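# Hang the lantern on the rail using the red hanger

## Task

Use the red wire hanger to suspend the lantern from the rail so that it hangs free and does not rest on the table.

## Robot and tools

Robot: two arms, left_arm and right_arm, each ending in a five-finger hand (the left hand mirrors the right). Calibrated base positions in the scene frame: left_arm (-0.029, +0.501, 0) m, right_arm (+0.040, -0.388, 0) m, both turned only slightly about z.

Scene frame: origin at table-top height, halfway between the nominal bases; +z up, +x out over the table, left_arm toward +y. Arm names do not correspond to image sides. Result positions, quaternions (wxyz) and velocities use this frame.

Hand point: a point fixed to the palm, 0.05 m in front of it and 0.15 m out from the wrist flange along the fingers. Its +z runs along the straight fingers, +y out of the palm, +x across the palm. On the right hand +x points away from the thumb; on the left hand it points toward the thumb. Straight fingertips sit about 0.06-0.07 m beyond the point along +z and 0.06 m behind it along -y. A wrist bracket on the little-finger side can collide with things, and with fingers level the wrist may hang below the hand point and reach the table first.

Row layout (shared by execute_actions and move): one flat list of 28 numbers, each in [-1, 1], always containing both arms. Order: left_arm dx, dy, dz, rx, ry, rz; left hand thumb_turn, thumb_bend, index, middle, ring, little, force_limit, speed; then the same 14 for right_arm. The six pose numbers are an offset, not a pose: they are measured from that arm's Hand target at the start of the action (or move), along the Hand target's own axes. Scale: 1.0 equals 0.6 m for dx/dy/dz and 180 degrees for the rotation; rx, ry, rz form a single rotation vector. All six at 0 re-requests the current Hand target. Repeating an offset in a new action moves the arm further. The hand numbers are absolute targets: -1 open (thumb beside palm, fingers straight), +1 closed (thumb in front of palm, fingers curled). force_limit maps linearly from about 0 N at -1 to 10 N at +1 (15 N for the two thumb motors). speed rises from nearly zero at -1 to full at +0.48 and stays full up to +1; for a gentle grip close at -0.94 or slower. To leave a hand unchanged, resend the eight hand numbers of its last executed row; if none has been sent yet this scene, send its hand_measured six values plus hand_force_limit and hand_speed. Thumb turned in front plus closed fingers hold objects roughly 0.035-0.065 m thick, handles down to about 0.025 m.

execute_actions: actions is a list of actions; each action is a list of up to 15 rows, one per 1/30 s step; a short action repeats its last row. Every row in an action counts from the start pose, not the previous row. cameras lists camera names, ["all"], or []; an empty actions list returns images by default.

move: target is one 28-number row or a list of up to 15 rows, all offsets from the same starting Hand targets. speed is top path speed in m/s, 0.002-3.6 (default 0.25; turning up to twice that in rad/s), one value or one per target. blend (m) rounds corners between list targets; 0 stops at each. stop_force (N, 3-120, same for both arms) ends an arm's path when its wrist sensor feels that much push against the motion; it is unreliable while the hand turns, cannot feel light pushes on loose objects, and should be omitted when backing away from a contact. zero (with stop_force only) chooses whether to re-zero the sensor first. blocking=false returns early while the move continues (not allowed with stop_force). The result adds a move: line with the ending (done, off_target, moving, held, fault) and limits (paced = pose clipped, held = steps withheld). Paths do not avoid obstacles; avoid routing a hand close to its own base.

wait: seconds 0-10, arms hold last command. stop: brakes a running move. zoom_image: camera plus region [x0, y0, x1, y1] in pixels, at most 504 by 504, on the newest images. show_instructions: shows the reference pages. zero_wrist_force: arm = left_arm or right_arm. finished_scene: scene number (1 or 2); ends the scene irreversibly.

Result lines: end_effector_position (m), end_effector_quat_wxyz, velocities; Hand target (last commanded pose after clipping; the base for the next offsets; the hand often settles short of it, so send the gap as an offset); joint positions and torques; Wrist force and Wrist torque in the end effector's axes plus a peak line; hand_measured, hand_stopped_by (moving, target, force, stalled, fault) and hand_load_n, each six values in motor order. A dropped grip shows as hand_load_n falling near 0.

Cameras: cam_high, cam_low, cam_hanger, cam_rail, cam_left_wrist, cam_right_wrist, all 672x504.

Control facts: commanded orientation is clipped to within 32 degrees of the measured one each step; a single action may fall short. Motion lags commands by roughly 0.09-0.22 s and fast moves overshoot.

Avoid: anything leaving the table or being left off it; dropping or releasing a moving part; fast hits or hard presses, especially against fixed or heavy objects; any contact between the two arms or one hand gripping the other's fingers; overloading fingers. Faults: contact torque above limits (130 N m for the first three joints, 24.3 N m for wrist joints) or about 150 N of outside force stops the arm for 10 s; motors at 85 °C brake the arm for 30-60 s (MOTOR HOT warns at 70 °C). Loose objects may occasionally be nudged by the environment.

Each tool is called by a JSON object that holds its "method" and its "body", one argument or row to a line.

Reference images:

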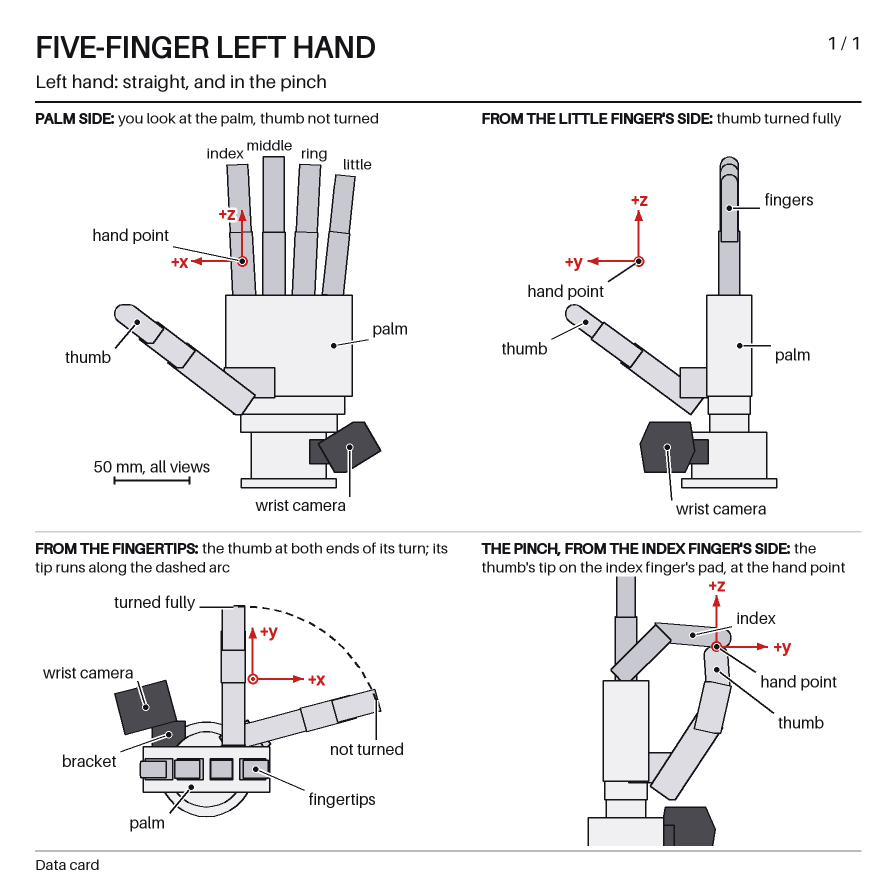

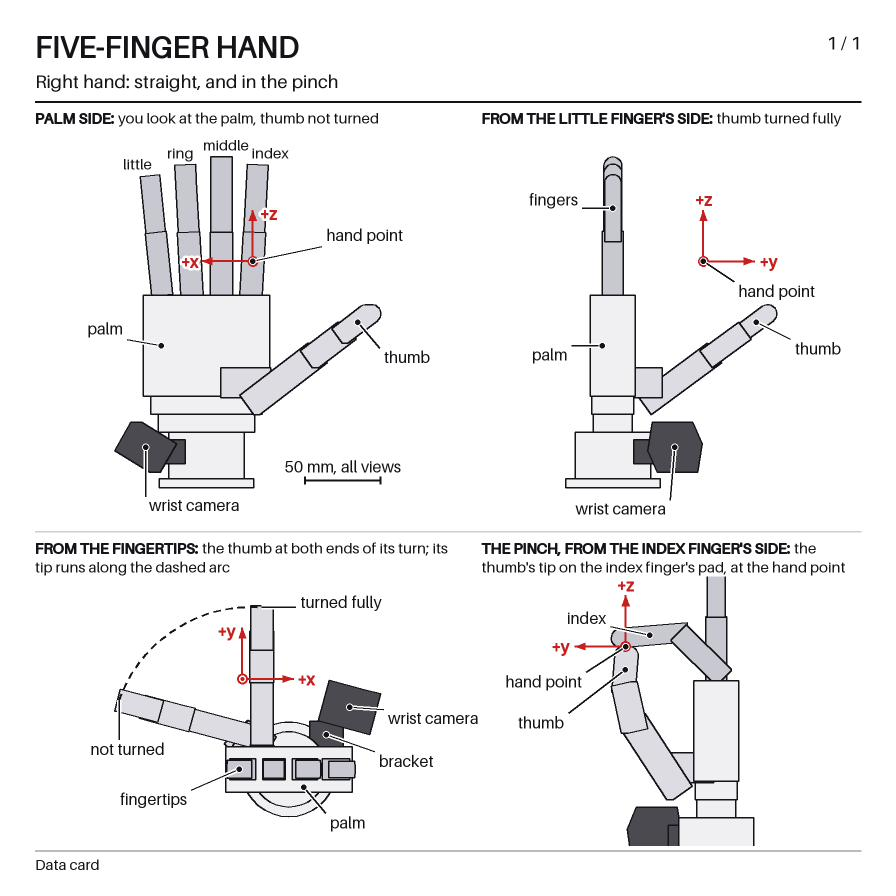

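## Session

{"method": "execute_actions", "body": {
  "actions": []
}}

Scene clock: 0.00 s.
left_arm: end_effector_position=(+0.7105, +0.4550, +0.2329) hand_measured=(-1.000, -1.000, -1.000, -1.000, -1.000, -1.000) hand_load_n=(+0.0, +0.0, +0.0, +0.0, +0.0, +0.0) hand_stopped_by=(target, target, target, target, target, target) hand_force_limit=0.00 hand_speed=-0.80 end_effector_quat_wxyz=(+0.004, +0.898, +0.033, +0.438) | right_arm: end_effector_position=(+0.4186, +0.2206, +0.3269) hand_measured=(-1.000, -1.000, -1.000, -1.000, -1.000, -1.000) hand_load_n=(+0.0, +0.0, +0.0, +0.0, +0.0, +0.0) hand_stopped_by=(target, target, target, target, target, target) hand_force_limit=0.00 hand_speed=-0.80 end_effector_quat_wxyz=(+0.127, +0.623, +0.348, +0.689)
Joint positions: left_arm=[3.439 -2.029 -1.384 2.736 -1.378 1.679] | right_arm=[1.15 -1.041 1.332 -0.264 2.39 0.9]
Joint velocities: within noise
Joint torques (N m): no reading
Wrist force (N): no reading
Wrist torque (N m): no reading
Wrist force, peak (N): no reading
Hand target: left_arm +0.7105, +0.4550, +0.2329; +0.004, +0.898, +0.033, +0.438 | right_arm +0.4186, +0.2206, +0.3269; +0.127, +0.623, +0.348, +0.689

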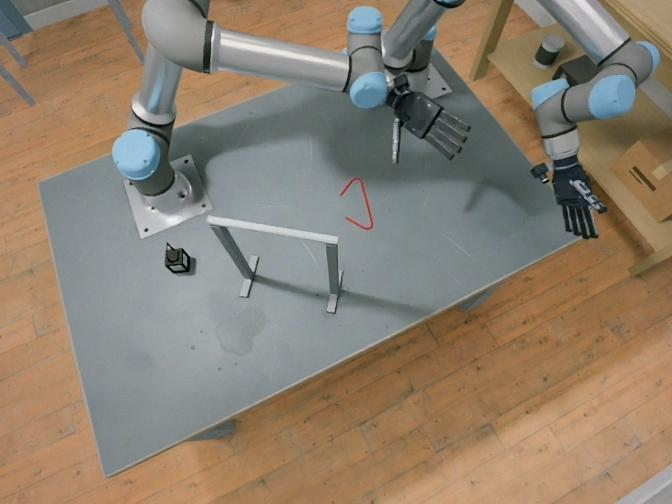

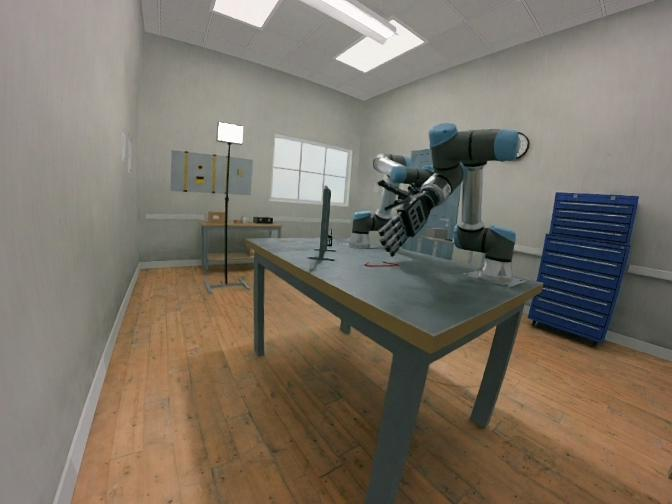

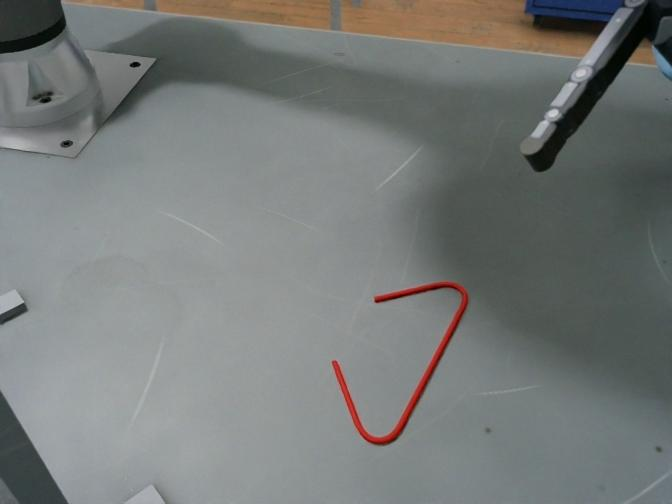

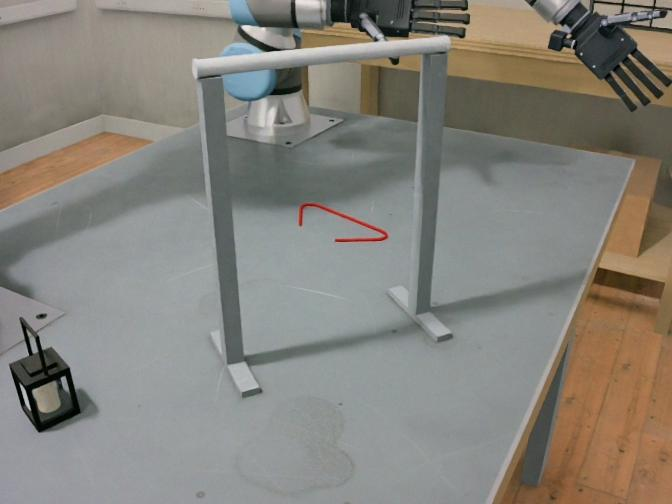

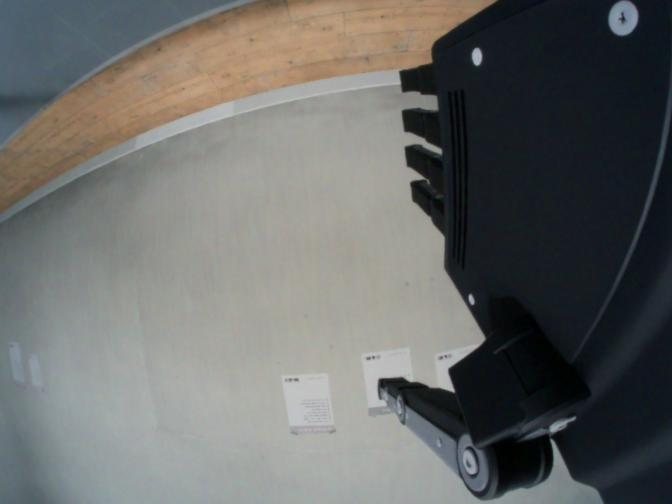

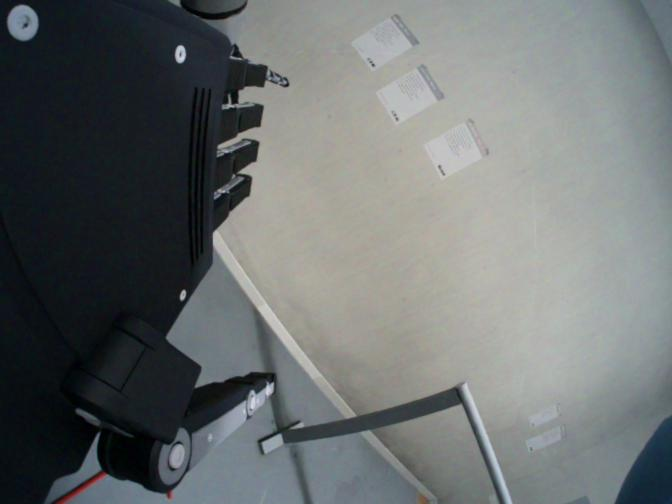

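{"method": "zoom_image", "body": {
  "camera": "cam_rail",
  "region": [0, 290, 120, 440]
}}

{"method": "zoom_image", "body": {
  "camera": "cam_rail",
  "region": [180, 20, 480, 260]
}}

{"method": "zoom_image", "body": {
  "camera": "cam_high",
  "region": [100, 120, 400, 330]
}}

{"method": "zoom_image", "body": {
  "camera": "cam_low",
  "region": [240, 160, 540, 360]
}}

Scaled by 3.360 from the camera's 672x504 image, which has a finer 960x720 frame.

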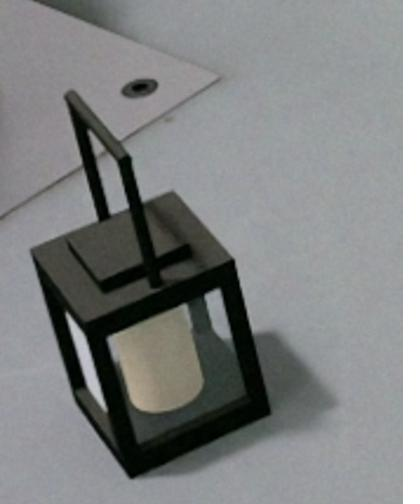

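Scaled by 1.680 from the camera's 672x504 image, which has a finer 960x720 frame.

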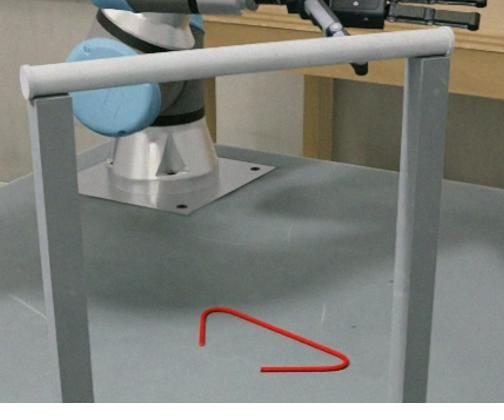

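Scaled by 1.680 from the camera's 672x504 image, which has a finer 960x720 frame.

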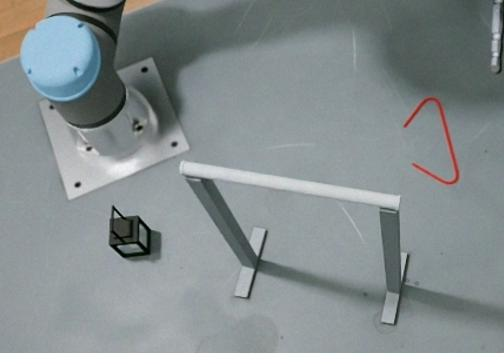

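Scaled by 1.680 from the camera's 672x504 image, which has a finer 960x720 frame.

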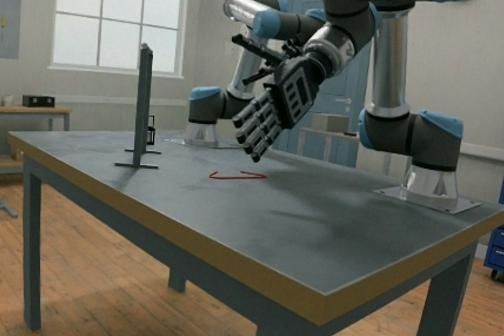

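{"method": "zoom_image", "body": {
  "camera": "cam_high",
  "region": [145, 225, 215, 285]
}}

{"method": "zoom_image", "body": {
  "camera": "cam_low",
  "region": [310, 180, 400, 270]
}}

{"method": "zoom_image", "body": {
  "camera": "cam_hanger",
  "region": [320, 260, 480, 460]
}}

Scaled by 7.200 from the camera's 672x504 image, which has a finer 960x720 frame.

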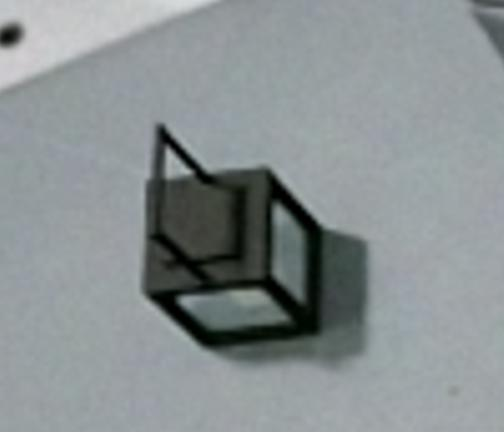

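Scaled by 5.600 from the camera's 672x504 image, which has a finer 960x720 frame.

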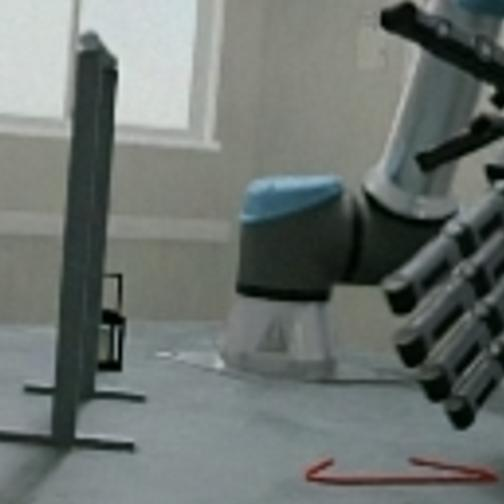

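Scaled by 2.520 from the camera's 672x504 image, which has a finer 960x720 frame.

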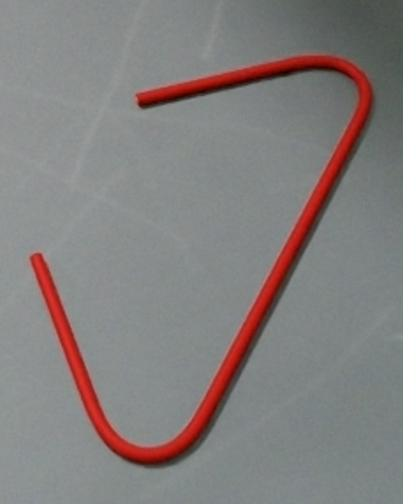

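{"method": "move", "body": {
  "target": [
    [-0.05,0.04,-0.15,0.015,0.02,0.17,1,-0.3,-0.4,-0.4,-1,-1,0,0.4,0.1925,0.1595,-0.0046,0,0,0,-1,-1,-1,-1,-1,-1,0,-0.8],
    [-0.124,0.157,-0.465,0.049,0.064,0.515,1,-0.3,-0.4,-0.4,-1,-1,0,0.4,-0.442,0.92,-0.2,0,0,0,-1,-1,-1,-1,-1,-1,0,-0.8]
  ],
  "speed": 0.4,
  "blend": 0.05,
  "cameras": ["cam_high","cam_hanger","cam_left_wrist"]
}}

Scene clock: 291.70 s.
left_arm: end_effector_position=(+0.4503, +0.3505, +0.3495) hand_measured=(+1.000, -0.300, -0.400, -0.400, -1.000, -1.000) hand_load_n=(+0.0, +0.0, +0.0, +0.0, +0.0, +0.0) hand_stopped_by=(target, target, target, target, target, target) hand_force_limit=0.00 hand_speed=0.40 end_effector_quat_wxyz=(-0.378, +0.598, -0.595, +0.381) | right_arm: end_effector_position=(+0.4985, -0.3798, +0.4768) hand_measured=(-1.000, -1.000, -1.000, -1.000, -1.000, -1.000) hand_load_n=(+0.0, +0.0, +0.0, +0.0, +0.0, +0.0) hand_stopped_by=(target, target, target, target, target, target) hand_force_limit=0.00 hand_speed=-0.80 end_effector_quat_wxyz=(+0.127, +0.623, +0.348, +0.689)
Joint positions: left_arm=[3.219 -1.388 -1.703 2.652 -1.522 3.159] | right_arm=[-0.773 -2.157 2.029 0.17 0.468 0.842]
Joint torques (N m): left_arm=[-16.27 24.6 29.99 -0.69 -1.53 2.4] | right_arm=[-12.78 10.15 -31.64 0.98 -0.92 -2.13]
Wrist force (N): left_arm=[-0.4 0.2 -1.0] | right_arm=[-0.4 -0.1 0.2]
Wrist torque (N m): left_arm=[-0.04 0.16 -0.01] | right_arm=[-0.01 0.05 0.01]
Wrist force, peak (N): left_arm=[-0.1 -0.5 -1.7] | right_arm=[1.0 -1.1 0.2]
Hand target: left_arm +0.4503, +0.3505, +0.3495; -0.378, +0.598, -0.595, +0.381 | right_arm +0.4985, -0.3798, +0.4768; +0.127, +0.623, +0.348, +0.689
Off the commanded pose: left_arm 0.000 m, 0 deg | right_arm 0.000 m, 0 deg.
move: done
Images, in order (width x height): cam_high 672x504, cam_hanger 672x504, cam_left_wrist 672x504.

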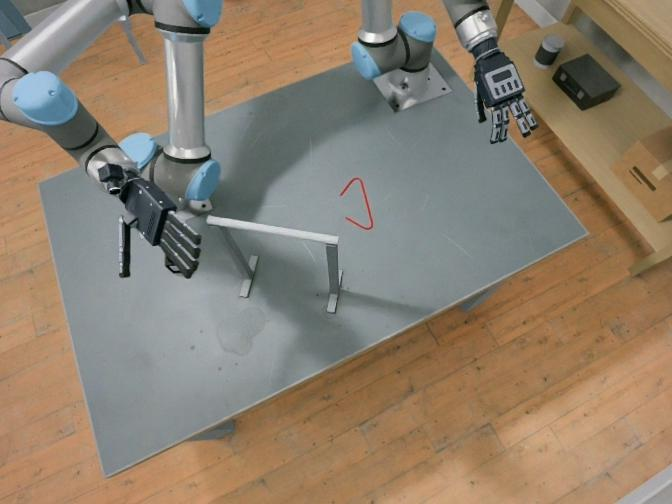

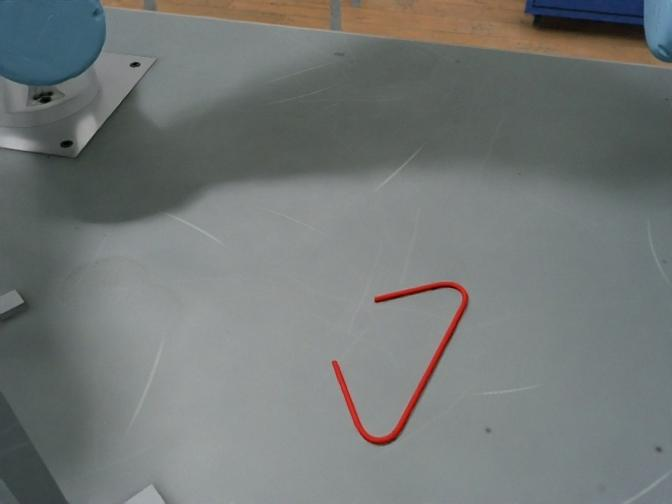

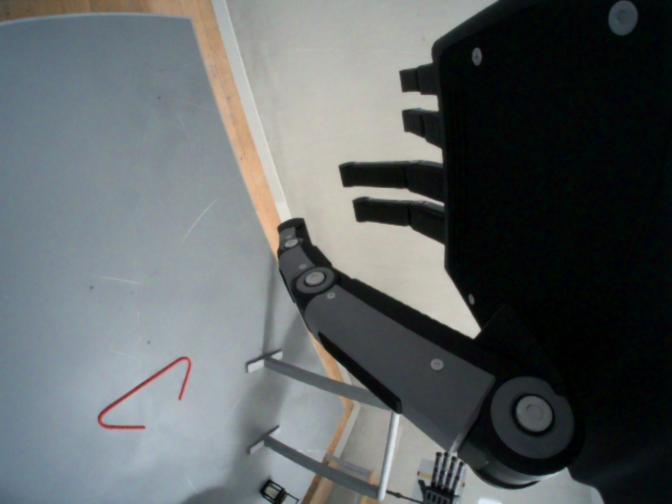

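{"method": "move", "body": {
  "target": [
    [0.324,0.253,-0.1485,0,0.509,0.2376,1,-0.3,-0.4,-0.4,-1,-1,0,0.4,0,0,0,0,0,0,-1,-1,-1,-1,-1,-1,0,-0.8],
    [0.324,0.479,-0.043,0,0.509,0.2376,1,-0.3,-0.4,-0.4,-1,-1,0,0.4,0,0,0,0,0,0,-1,-1,-1,-1,-1,-1,0,-0.8]
  ],
  "speed": 0.4,
  "blend": 0.03,
  "cameras": ["cam_high","cam_low","cam_hanger","cam_left_wrist"]
}}

Scene clock: 351.23 s.
left_arm: end_effector_position=(+0.3052, +0.1547, +0.1013) hand_measured=(+1.000, -0.300, -0.400, -0.400, -1.000, -1.000) hand_load_n=(+0.0, +0.0, +0.0, +0.0, +0.0, +0.0) hand_stopped_by=(target, target, target, target, target, target) hand_force_limit=0.00 hand_speed=0.40 end_effector_quat_wxyz=(-0.052, +0.081, +0.838, -0.537) | right_arm: end_effector_position=(+0.4985, -0.3798, +0.4768) hand_measured=(-1.000, -1.000, -1.000, -1.000, -1.000, -1.000) hand_load_n=(+0.0, +0.0, +0.0, +0.0, +0.0, +0.0) hand_stopped_by=(target, target, target, target, target, target) hand_force_limit=0.00 hand_speed=-0.80 end_effector_quat_wxyz=(+0.127, +0.623, +0.348, +0.689)
Joint positions: left_arm=[3.117 -2.16 -1.794 2.082 -0.453 5.044] | right_arm=[-0.774 -2.157 2.029 0.17 0.467 0.842]
Joint torques (N m): left_arm=[-15.98 23.81 19.3 -1.14 2.97 -1.81] | right_arm=[-12.67 10.26 -31.61 0.92 -1.07 -2.28]
Wrist force (N): left_arm=[-0.3 -0.4 -1.0] | right_arm=[-0.5 0.0 0.3]
Wrist torque (N m): left_arm=[-0.09 0.14 0.15] | right_arm=[-0.01 0.08 0.00]
Wrist force, peak (N): left_arm=[-0.6 -1.9 -1.5] | right_arm=[-0.8 0.1 0.3]
Hand target: left_arm +0.3052, +0.1546, +0.1012; -0.052, +0.081, +0.838, -0.537 | right_arm +0.4985, -0.3798, +0.4768; +0.127, +0.623, +0.348, +0.689
Off the commanded pose: left_arm 0.000 m, 0 deg | right_arm 0.000 m, 0 deg.
move: done
Images, in order (width x height): cam_high 672x504, cam_low 672x504, cam_hanger 672x504, cam_left_wrist 672x504.

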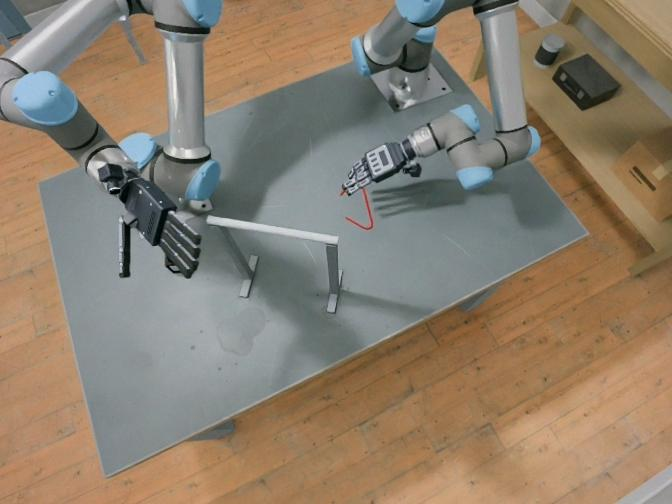

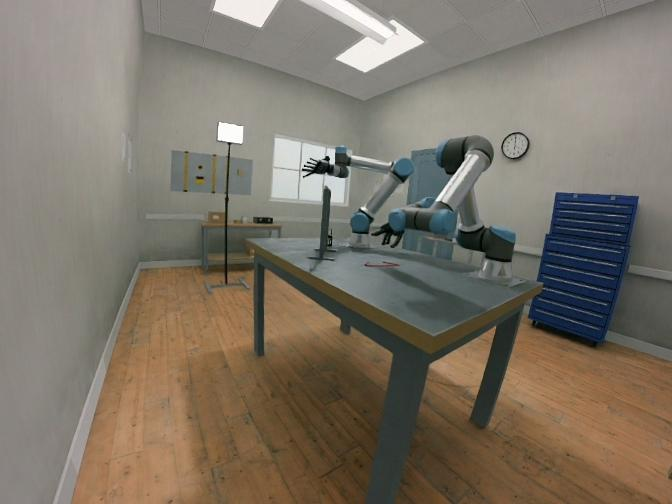

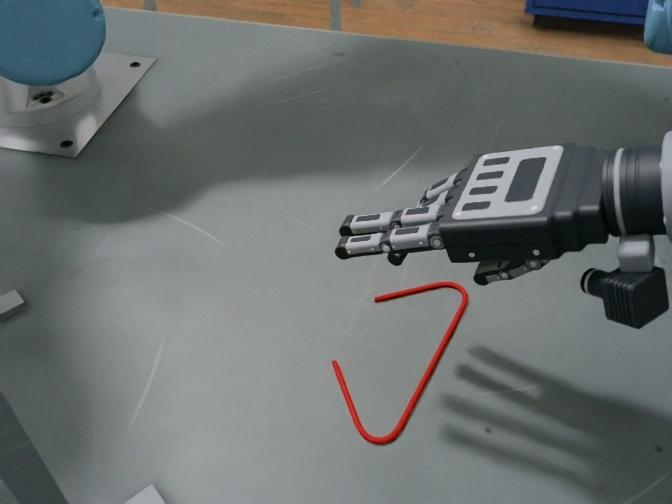

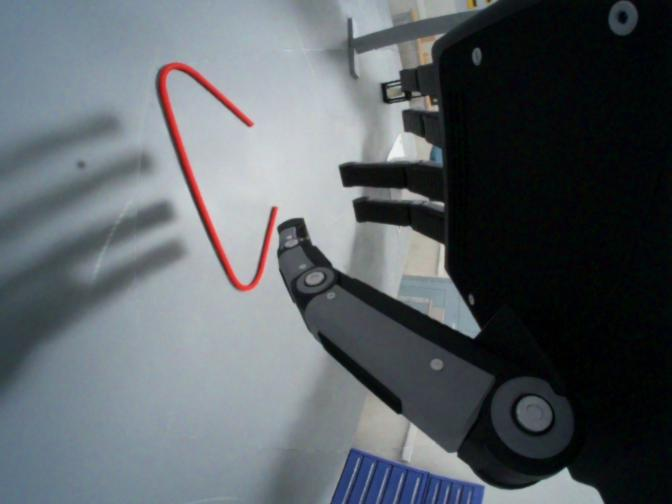

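{"method": "zoom_image", "body": {
  "camera": "cam_high",
  "region": [320, 130, 440, 240]
}}

{"method": "zoom_image", "body": {
  "camera": "cam_hanger",
  "region": [320, 140, 500, 300]
}}

Scaled by 4.200 from the camera's 672x504 image, which has a finer 960x720 frame.

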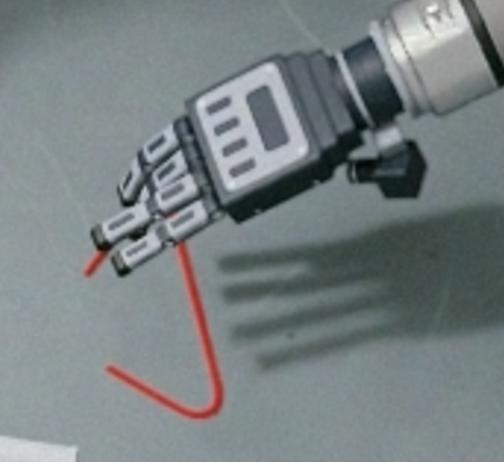

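Scaled by 2.800 from the camera's 672x504 image, which has a finer 960x720 frame.

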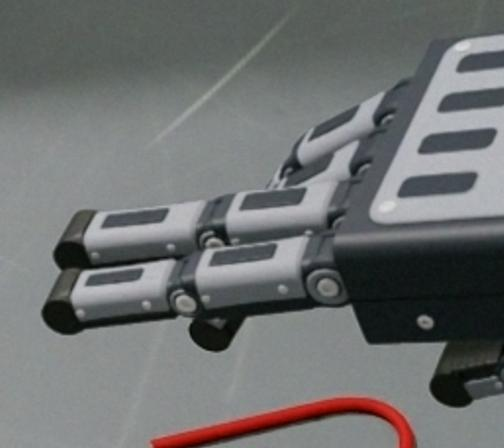

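{"method": "move", "body": {
  "target": [-0.0556,0.0647,0.0553,0,0,0,1,-0.3,-0.4,-0.4,-1,-1,0,0.4,0,0,0,0,0,0,-1,-1,-1,-1,-1,-1,0,-0.8],
  "speed": 0.2,
  "cameras": ["cam_high","cam_hanger","cam_left_wrist"]
}}

{"method": "zoom_image", "body": {
  "camera": "cam_hanger",
  "region": [320, 180, 560, 460]
}}

{"method": "zoom_image", "body": {
  "camera": "cam_left_wrist",
  "region": [120, 60, 400, 340]
}}

Scene clock: 379.03 s.
left_arm: end_effector_position=(+0.3352, +0.1347, +0.0522) hand_measured=(+1.000, -0.300, -0.400, -0.400, -1.000, -1.000) hand_load_n=(+0.0, +0.0, +0.0, +0.0, +0.0, +0.0) hand_stopped_by=(target, target, target, target, target, target) hand_force_limit=0.00 hand_speed=0.40 end_effector_quat_wxyz=(-0.052, +0.081, +0.838, -0.537) | right_arm: end_effector_position=(+0.4985, -0.3798, +0.4768) hand_measured=(-1.000, -1.000, -1.000, -1.000, -1.000, -1.000) hand_load_n=(+0.0, +0.0, +0.0, +0.0, +0.0, +0.0) hand_stopped_by=(target, target, target, target, target, target) hand_force_limit=0.00 hand_speed=-0.80 end_effector_quat_wxyz=(+0.127, +0.623, +0.348, +0.689)
Joint positions: left_arm=[3.075 -2.295 -1.681 2.188 -0.443 4.951] | right_arm=[-0.774 -2.157 2.029 0.17 0.467 0.842]
Joint torques (N m): left_arm=[-16.06 26.71 19.11 -0.98 3 -1.89] | right_arm=[-12.85 10.39 -32.19 0.94 -0.99 -2.14]
Wrist force (N): left_arm=[-0.5 -0.3 -1.0] | right_arm=[-0.3 0.1 0.3]
Wrist torque (N m): left_arm=[-0.11 0.14 0.14] | right_arm=[0.01 0.04 0.02]
Wrist force, peak (N): left_arm=[0.0 -0.8 -1.4] | right_arm=[-0.7 0.0 0.4]
Hand target: left_arm +0.3353, +0.1346, +0.0521; -0.052, +0.081, +0.838, -0.537 | right_arm +0.4985, -0.3798, +0.4768; +0.127, +0.623, +0.348, +0.689
Off the commanded pose: left_arm 0.000 m, 0 deg | right_arm 0.000 m, 0 deg.
move: done
Images, in order (width x height): cam_high 672x504, cam_hanger 672x504, cam_left_wrist 672x504.

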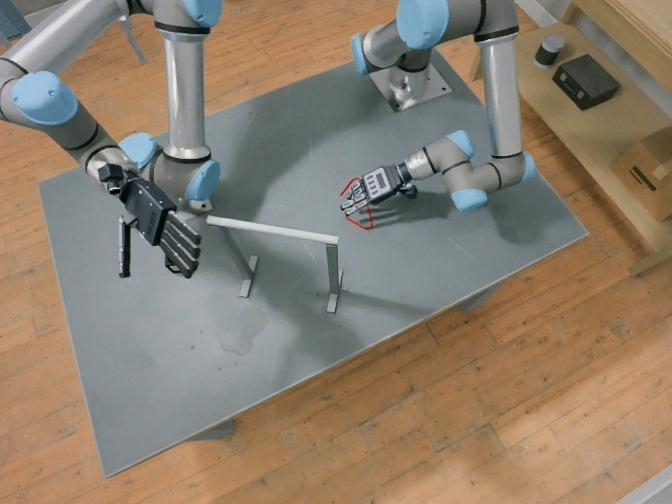

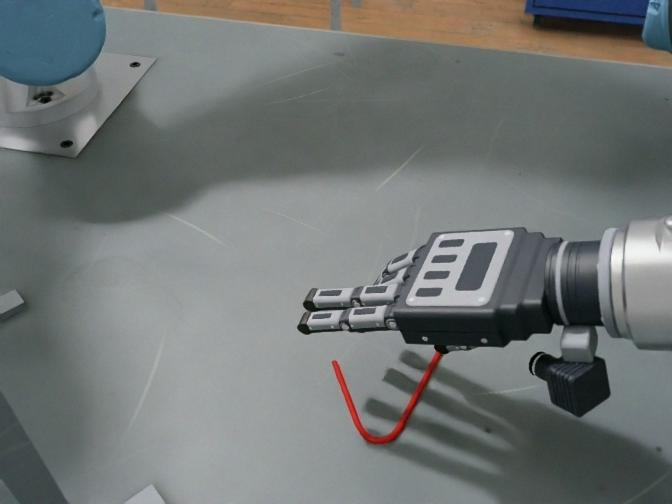

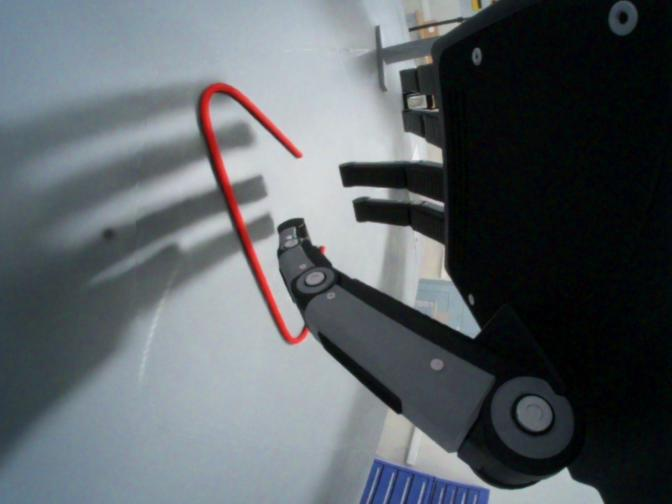

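Scaled by 1.800 from the camera's 672x504 image, which has a finer 960x720 frame.

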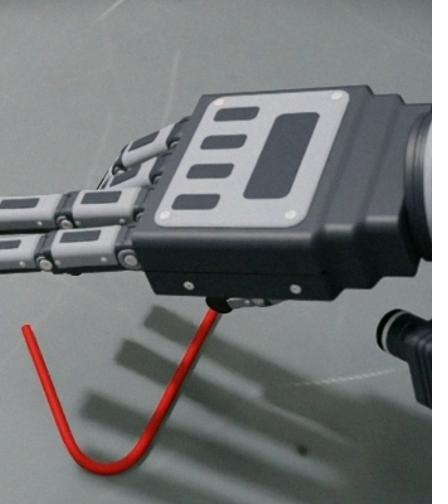

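Scaled by 1.800 from the camera's 672x504 image, which has a finer 960x720 frame.

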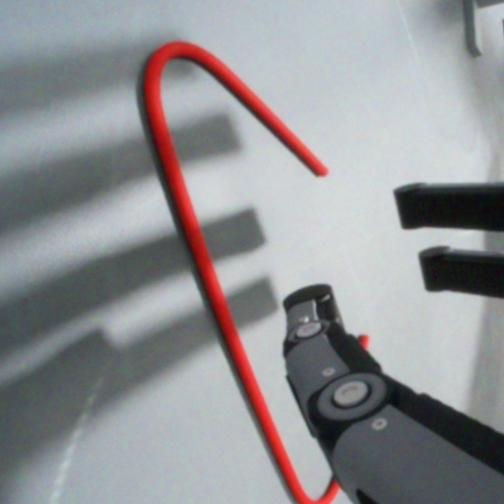

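{"method": "zoom_image", "body": {
  "camera": "cam_high",
  "region": [320, 150, 440, 250]
}}

Scaled by 4.200 from the camera's 672x504 image, which has a finer 960x720 frame.

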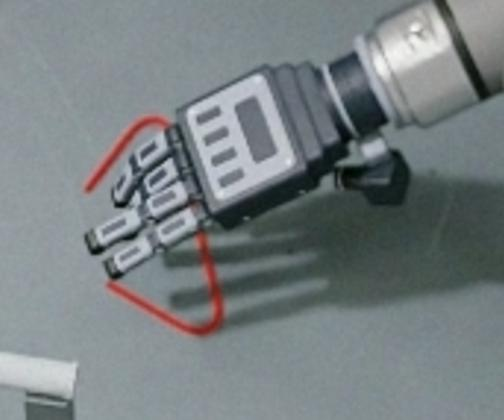

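{"method": "move", "body": {
  "target": [-0.0088,0.044,0.0317,0,0,0,1,-0.15,-0.4,-0.4,-1,-1,0,0.4,0,0,0,0,0,0,-1,-1,-1,-1,-1,-1,0,-0.8],
  "speed": 0.1,
  "stop_force": 6,
  "cameras": ["cam_hanger","cam_left_wrist"]
}}

{"method": "zoom_image", "body": {
  "camera": "cam_left_wrist",
  "region": [160, 60, 440, 340]
}}

{"method": "zoom_image", "body": {
  "camera": "cam_hanger",
  "region": [300, 220, 520, 460]
}}

Scene clock: 413.77 s.
left_arm: end_effector_position=(+0.3392, +0.1275, +0.0201) hand_measured=(+1.000, -0.150, -0.400, -0.400, -1.000, -1.000) hand_load_n=(+0.0, +0.0, +0.0, +0.0, +0.0, +0.0) hand_stopped_by=(target, target, target, target, target, target) hand_force_limit=0.00 hand_speed=0.40 end_effector_quat_wxyz=(-0.052, +0.081, +0.838, -0.537) | right_arm: end_effector_position=(+0.4985, -0.3798, +0.4768) hand_measured=(-1.000, -1.000, -1.000, -1.000, -1.000, -1.000) hand_load_n=(+0.0, +0.0, +0.0, +0.0, +0.0, +0.0) hand_stopped_by=(target, target, target, target, target, target) hand_force_limit=0.00 hand_speed=-0.80 end_effector_quat_wxyz=(+0.127, +0.623, +0.348, +0.689)
Joint positions: left_arm=[3.06 -2.359 -1.659 2.261 -0.44 4.917] | right_arm=[-0.774 -2.157 2.029 0.17 0.467 0.842]
Joint torques (N m): left_arm=[-15.02 29.41 19.42 -1.09 3.15 -1.98] | right_arm=[-12.39 10.25 -31.96 0.87 -1 -2.12]
Wrist force (N): left_arm=[-0.5 -0.6 -0.8] | right_arm=[-0.2 0.0 0.4]
Wrist torque (N m): left_arm=[-0.19 0.15 0.15] | right_arm=[-0.01 0.01 0.02]
Wrist force, peak (N): left_arm=[-0.4 -0.3 -1.5] | right_arm=[-0.7 0.1 0.3]
Hand target: left_arm +0.3392, +0.1275, +0.0201; -0.052, +0.081, +0.838, -0.537 | right_arm +0.4985, -0.3798, +0.4768; +0.127, +0.623, +0.348, +0.689
Off the commanded pose: left_arm 0.000 m, 0 deg | right_arm 0.000 m, 0 deg.
move: done
Images, in order (width x height): cam_hanger 672x504, cam_left_wrist 672x504.

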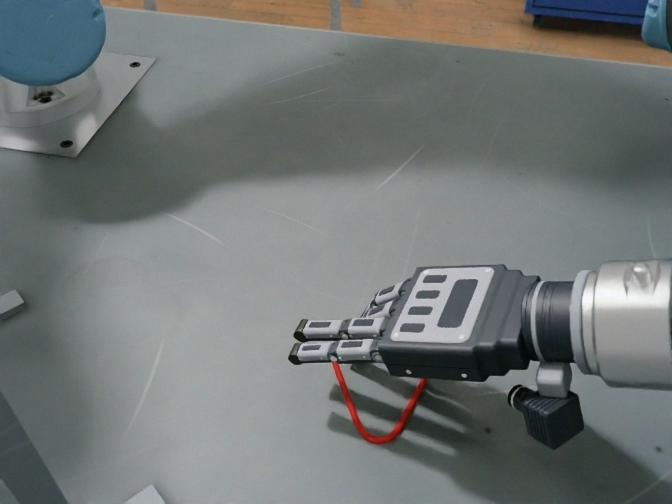

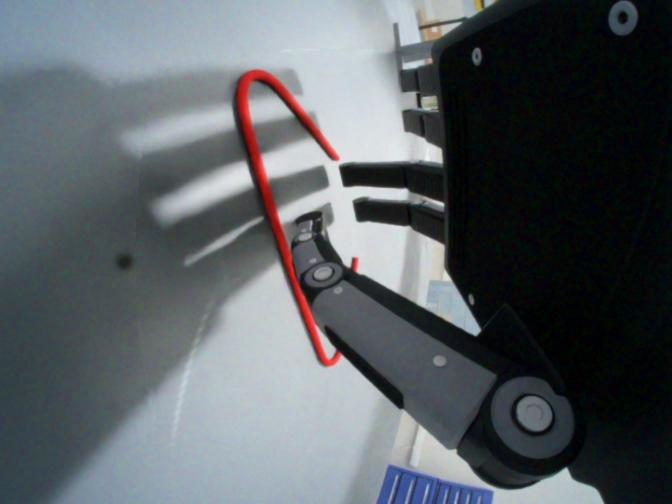

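Scaled by 1.800 from the camera's 672x504 image, which has a finer 960x720 frame.

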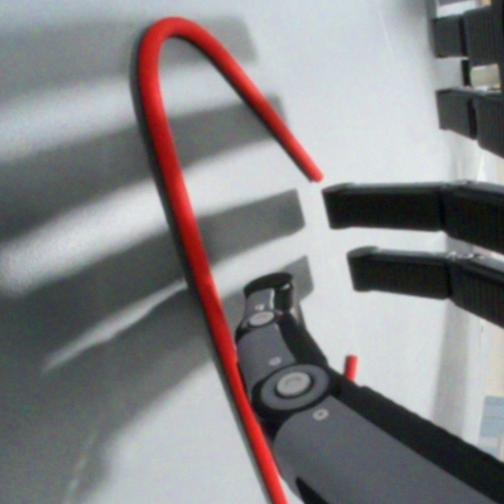

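Scaled by 2.100 from the camera's 672x504 image, which has a finer 960x720 frame.

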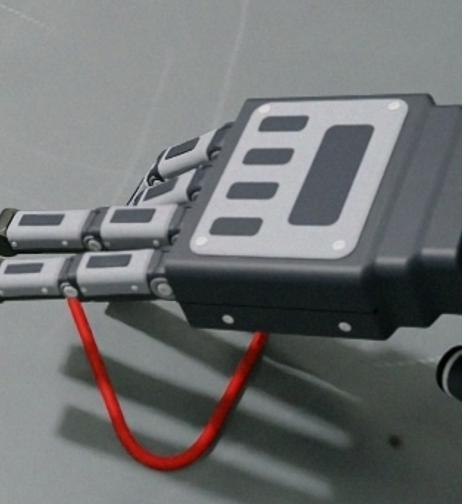

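{"method": "move", "body": {
  "target": [0.025,0.015,-0.0332,0,0,0,1,-0.15,-0.4,-0.4,-1,-1,0,0.4,0,0,0,0,0,0,-1,-1,-1,-1,-1,-1,0,-0.8],
  "speed": 0.1,
  "stop_force": 6,
  "cameras": ["cam_hanger","cam_left_wrist", "cam_high"]
}}

{"method": "zoom_image", "body": {
  "camera": "cam_left_wrist",
  "region": [160, 60, 440, 340]
}}

{"method": "zoom_image", "body": {
  "camera": "cam_hanger",
  "region": [300, 220, 520, 460]
}}

{"method": "zoom_image", "body": {
  "camera": "cam_high",
  "region": [320, 150, 440, 250]
}}

Scene clock: 488.53 s.
left_arm: end_effector_position=(+0.3287, +0.1518, +0.0203) hand_measured=(+1.000, -0.150, -0.400, -0.400, -1.000, -1.000) hand_load_n=(+0.0, +0.5, +0.0, +0.0, -0.5, +0.0) hand_stopped_by=(target, target, target, target, target, target) hand_force_limit=0.00 hand_speed=0.40 end_effector_quat_wxyz=(-0.052, +0.081, +0.838, -0.537) | right_arm: end_effector_position=(+0.4985, -0.3798, +0.4768) hand_measured=(-1.000, -1.000, -1.000, -1.000, -1.000, -1.000) hand_load_n=(+0.0, +0.0, +0.0, +0.0, +0.0, +0.0) hand_stopped_by=(target, target, target, target, target, target) hand_force_limit=0.00 hand_speed=-0.80 end_effector_quat_wxyz=(+0.127, +0.623, +0.348, +0.689)
Joint positions: left_arm=[3.113 -2.345 -1.731 2.212 -0.452 5.036] | right_arm=[-0.774 -2.157 2.029 0.17 0.467 0.842]
Joint torques (N m): left_arm=[14.45 42.19 4.42 -3.67 -0.23 2.38] | right_arm=[-12.19 9.7 -31.49 0.81 -0.94 -2.17]
Wrist force (N): left_arm=[-0.3 -0.4 -0.9] | right_arm=[-0.1 -0.2 0.2]
Wrist torque (N m): left_arm=[-0.11 0.14 0.06] | right_arm=[-0.03 0.02 0.02]
Wrist force, peak (N): left_arm=[-0.4 -0.2 -1.5] | right_arm=[-0.6 -0.3 0.0]
Hand target: left_arm +0.3287, +0.1518, +0.0203; -0.052, +0.081, +0.838, -0.537 | right_arm +0.4985, -0.3798, +0.4768; +0.127, +0.623, +0.348, +0.689
Off the commanded pose: left_arm 0.000 m, 0 deg | right_arm 0.000 m, 0 deg.
move: done
Images, in order (width x height): cam_high 672x504, cam_hanger 672x504, cam_left_wrist 672x504.

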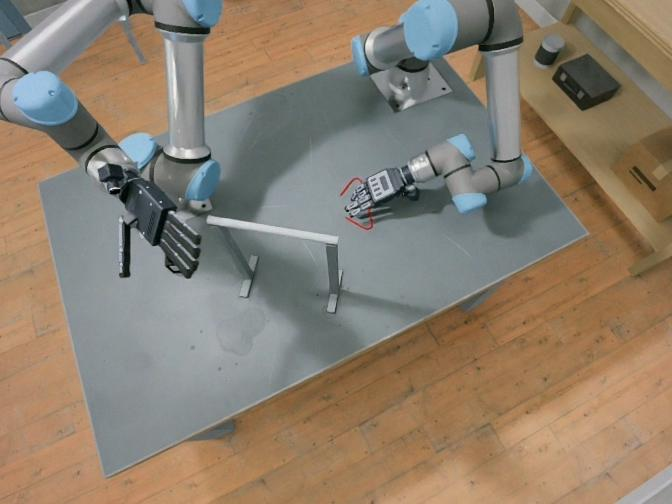

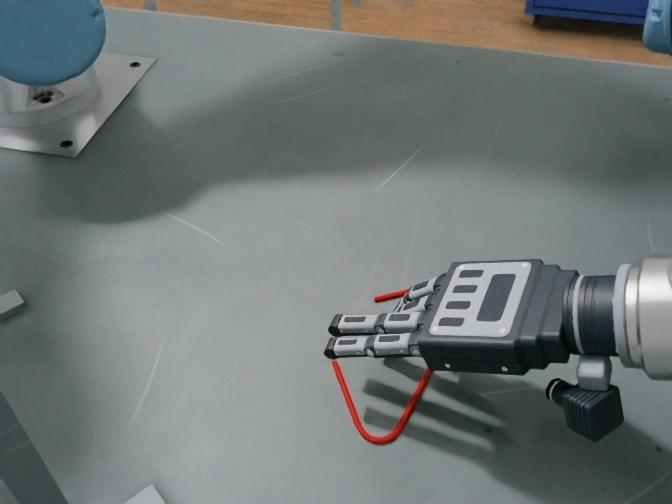

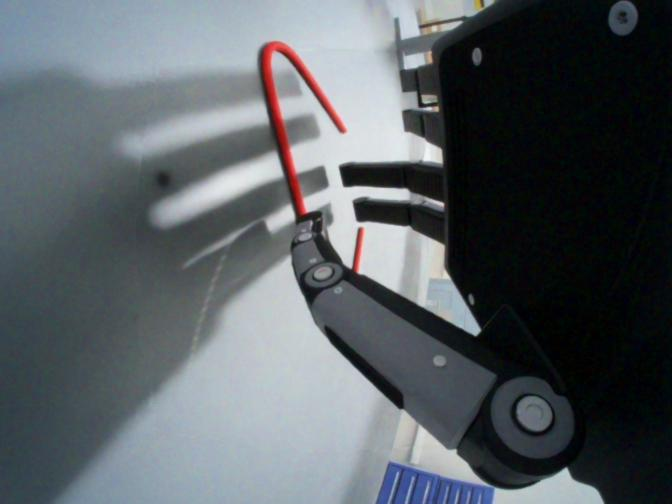

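Scaled by 1.800 from the camera's 672x504 image, which has a finer 960x720 frame.

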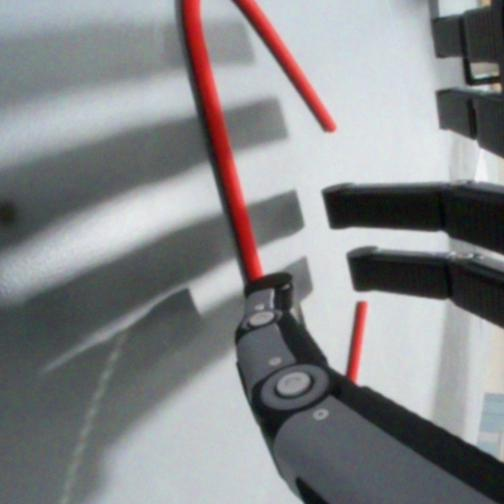

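Scaled by 2.100 from the camera's 672x504 image, which has a finer 960x720 frame.

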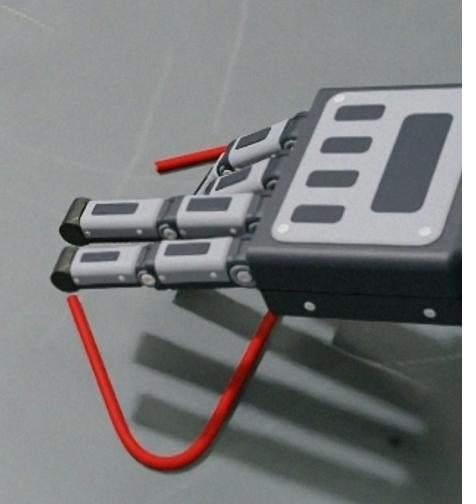

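Scaled by 4.200 from the camera's 672x504 image, which has a finer 960x720 frame.

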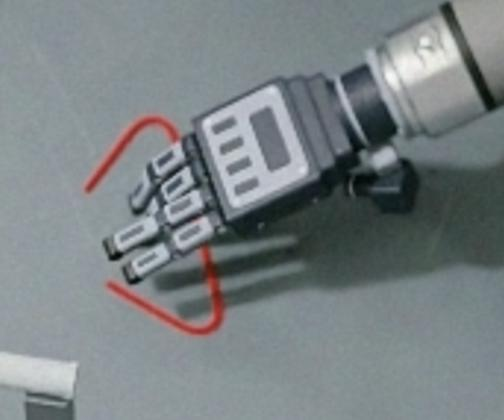

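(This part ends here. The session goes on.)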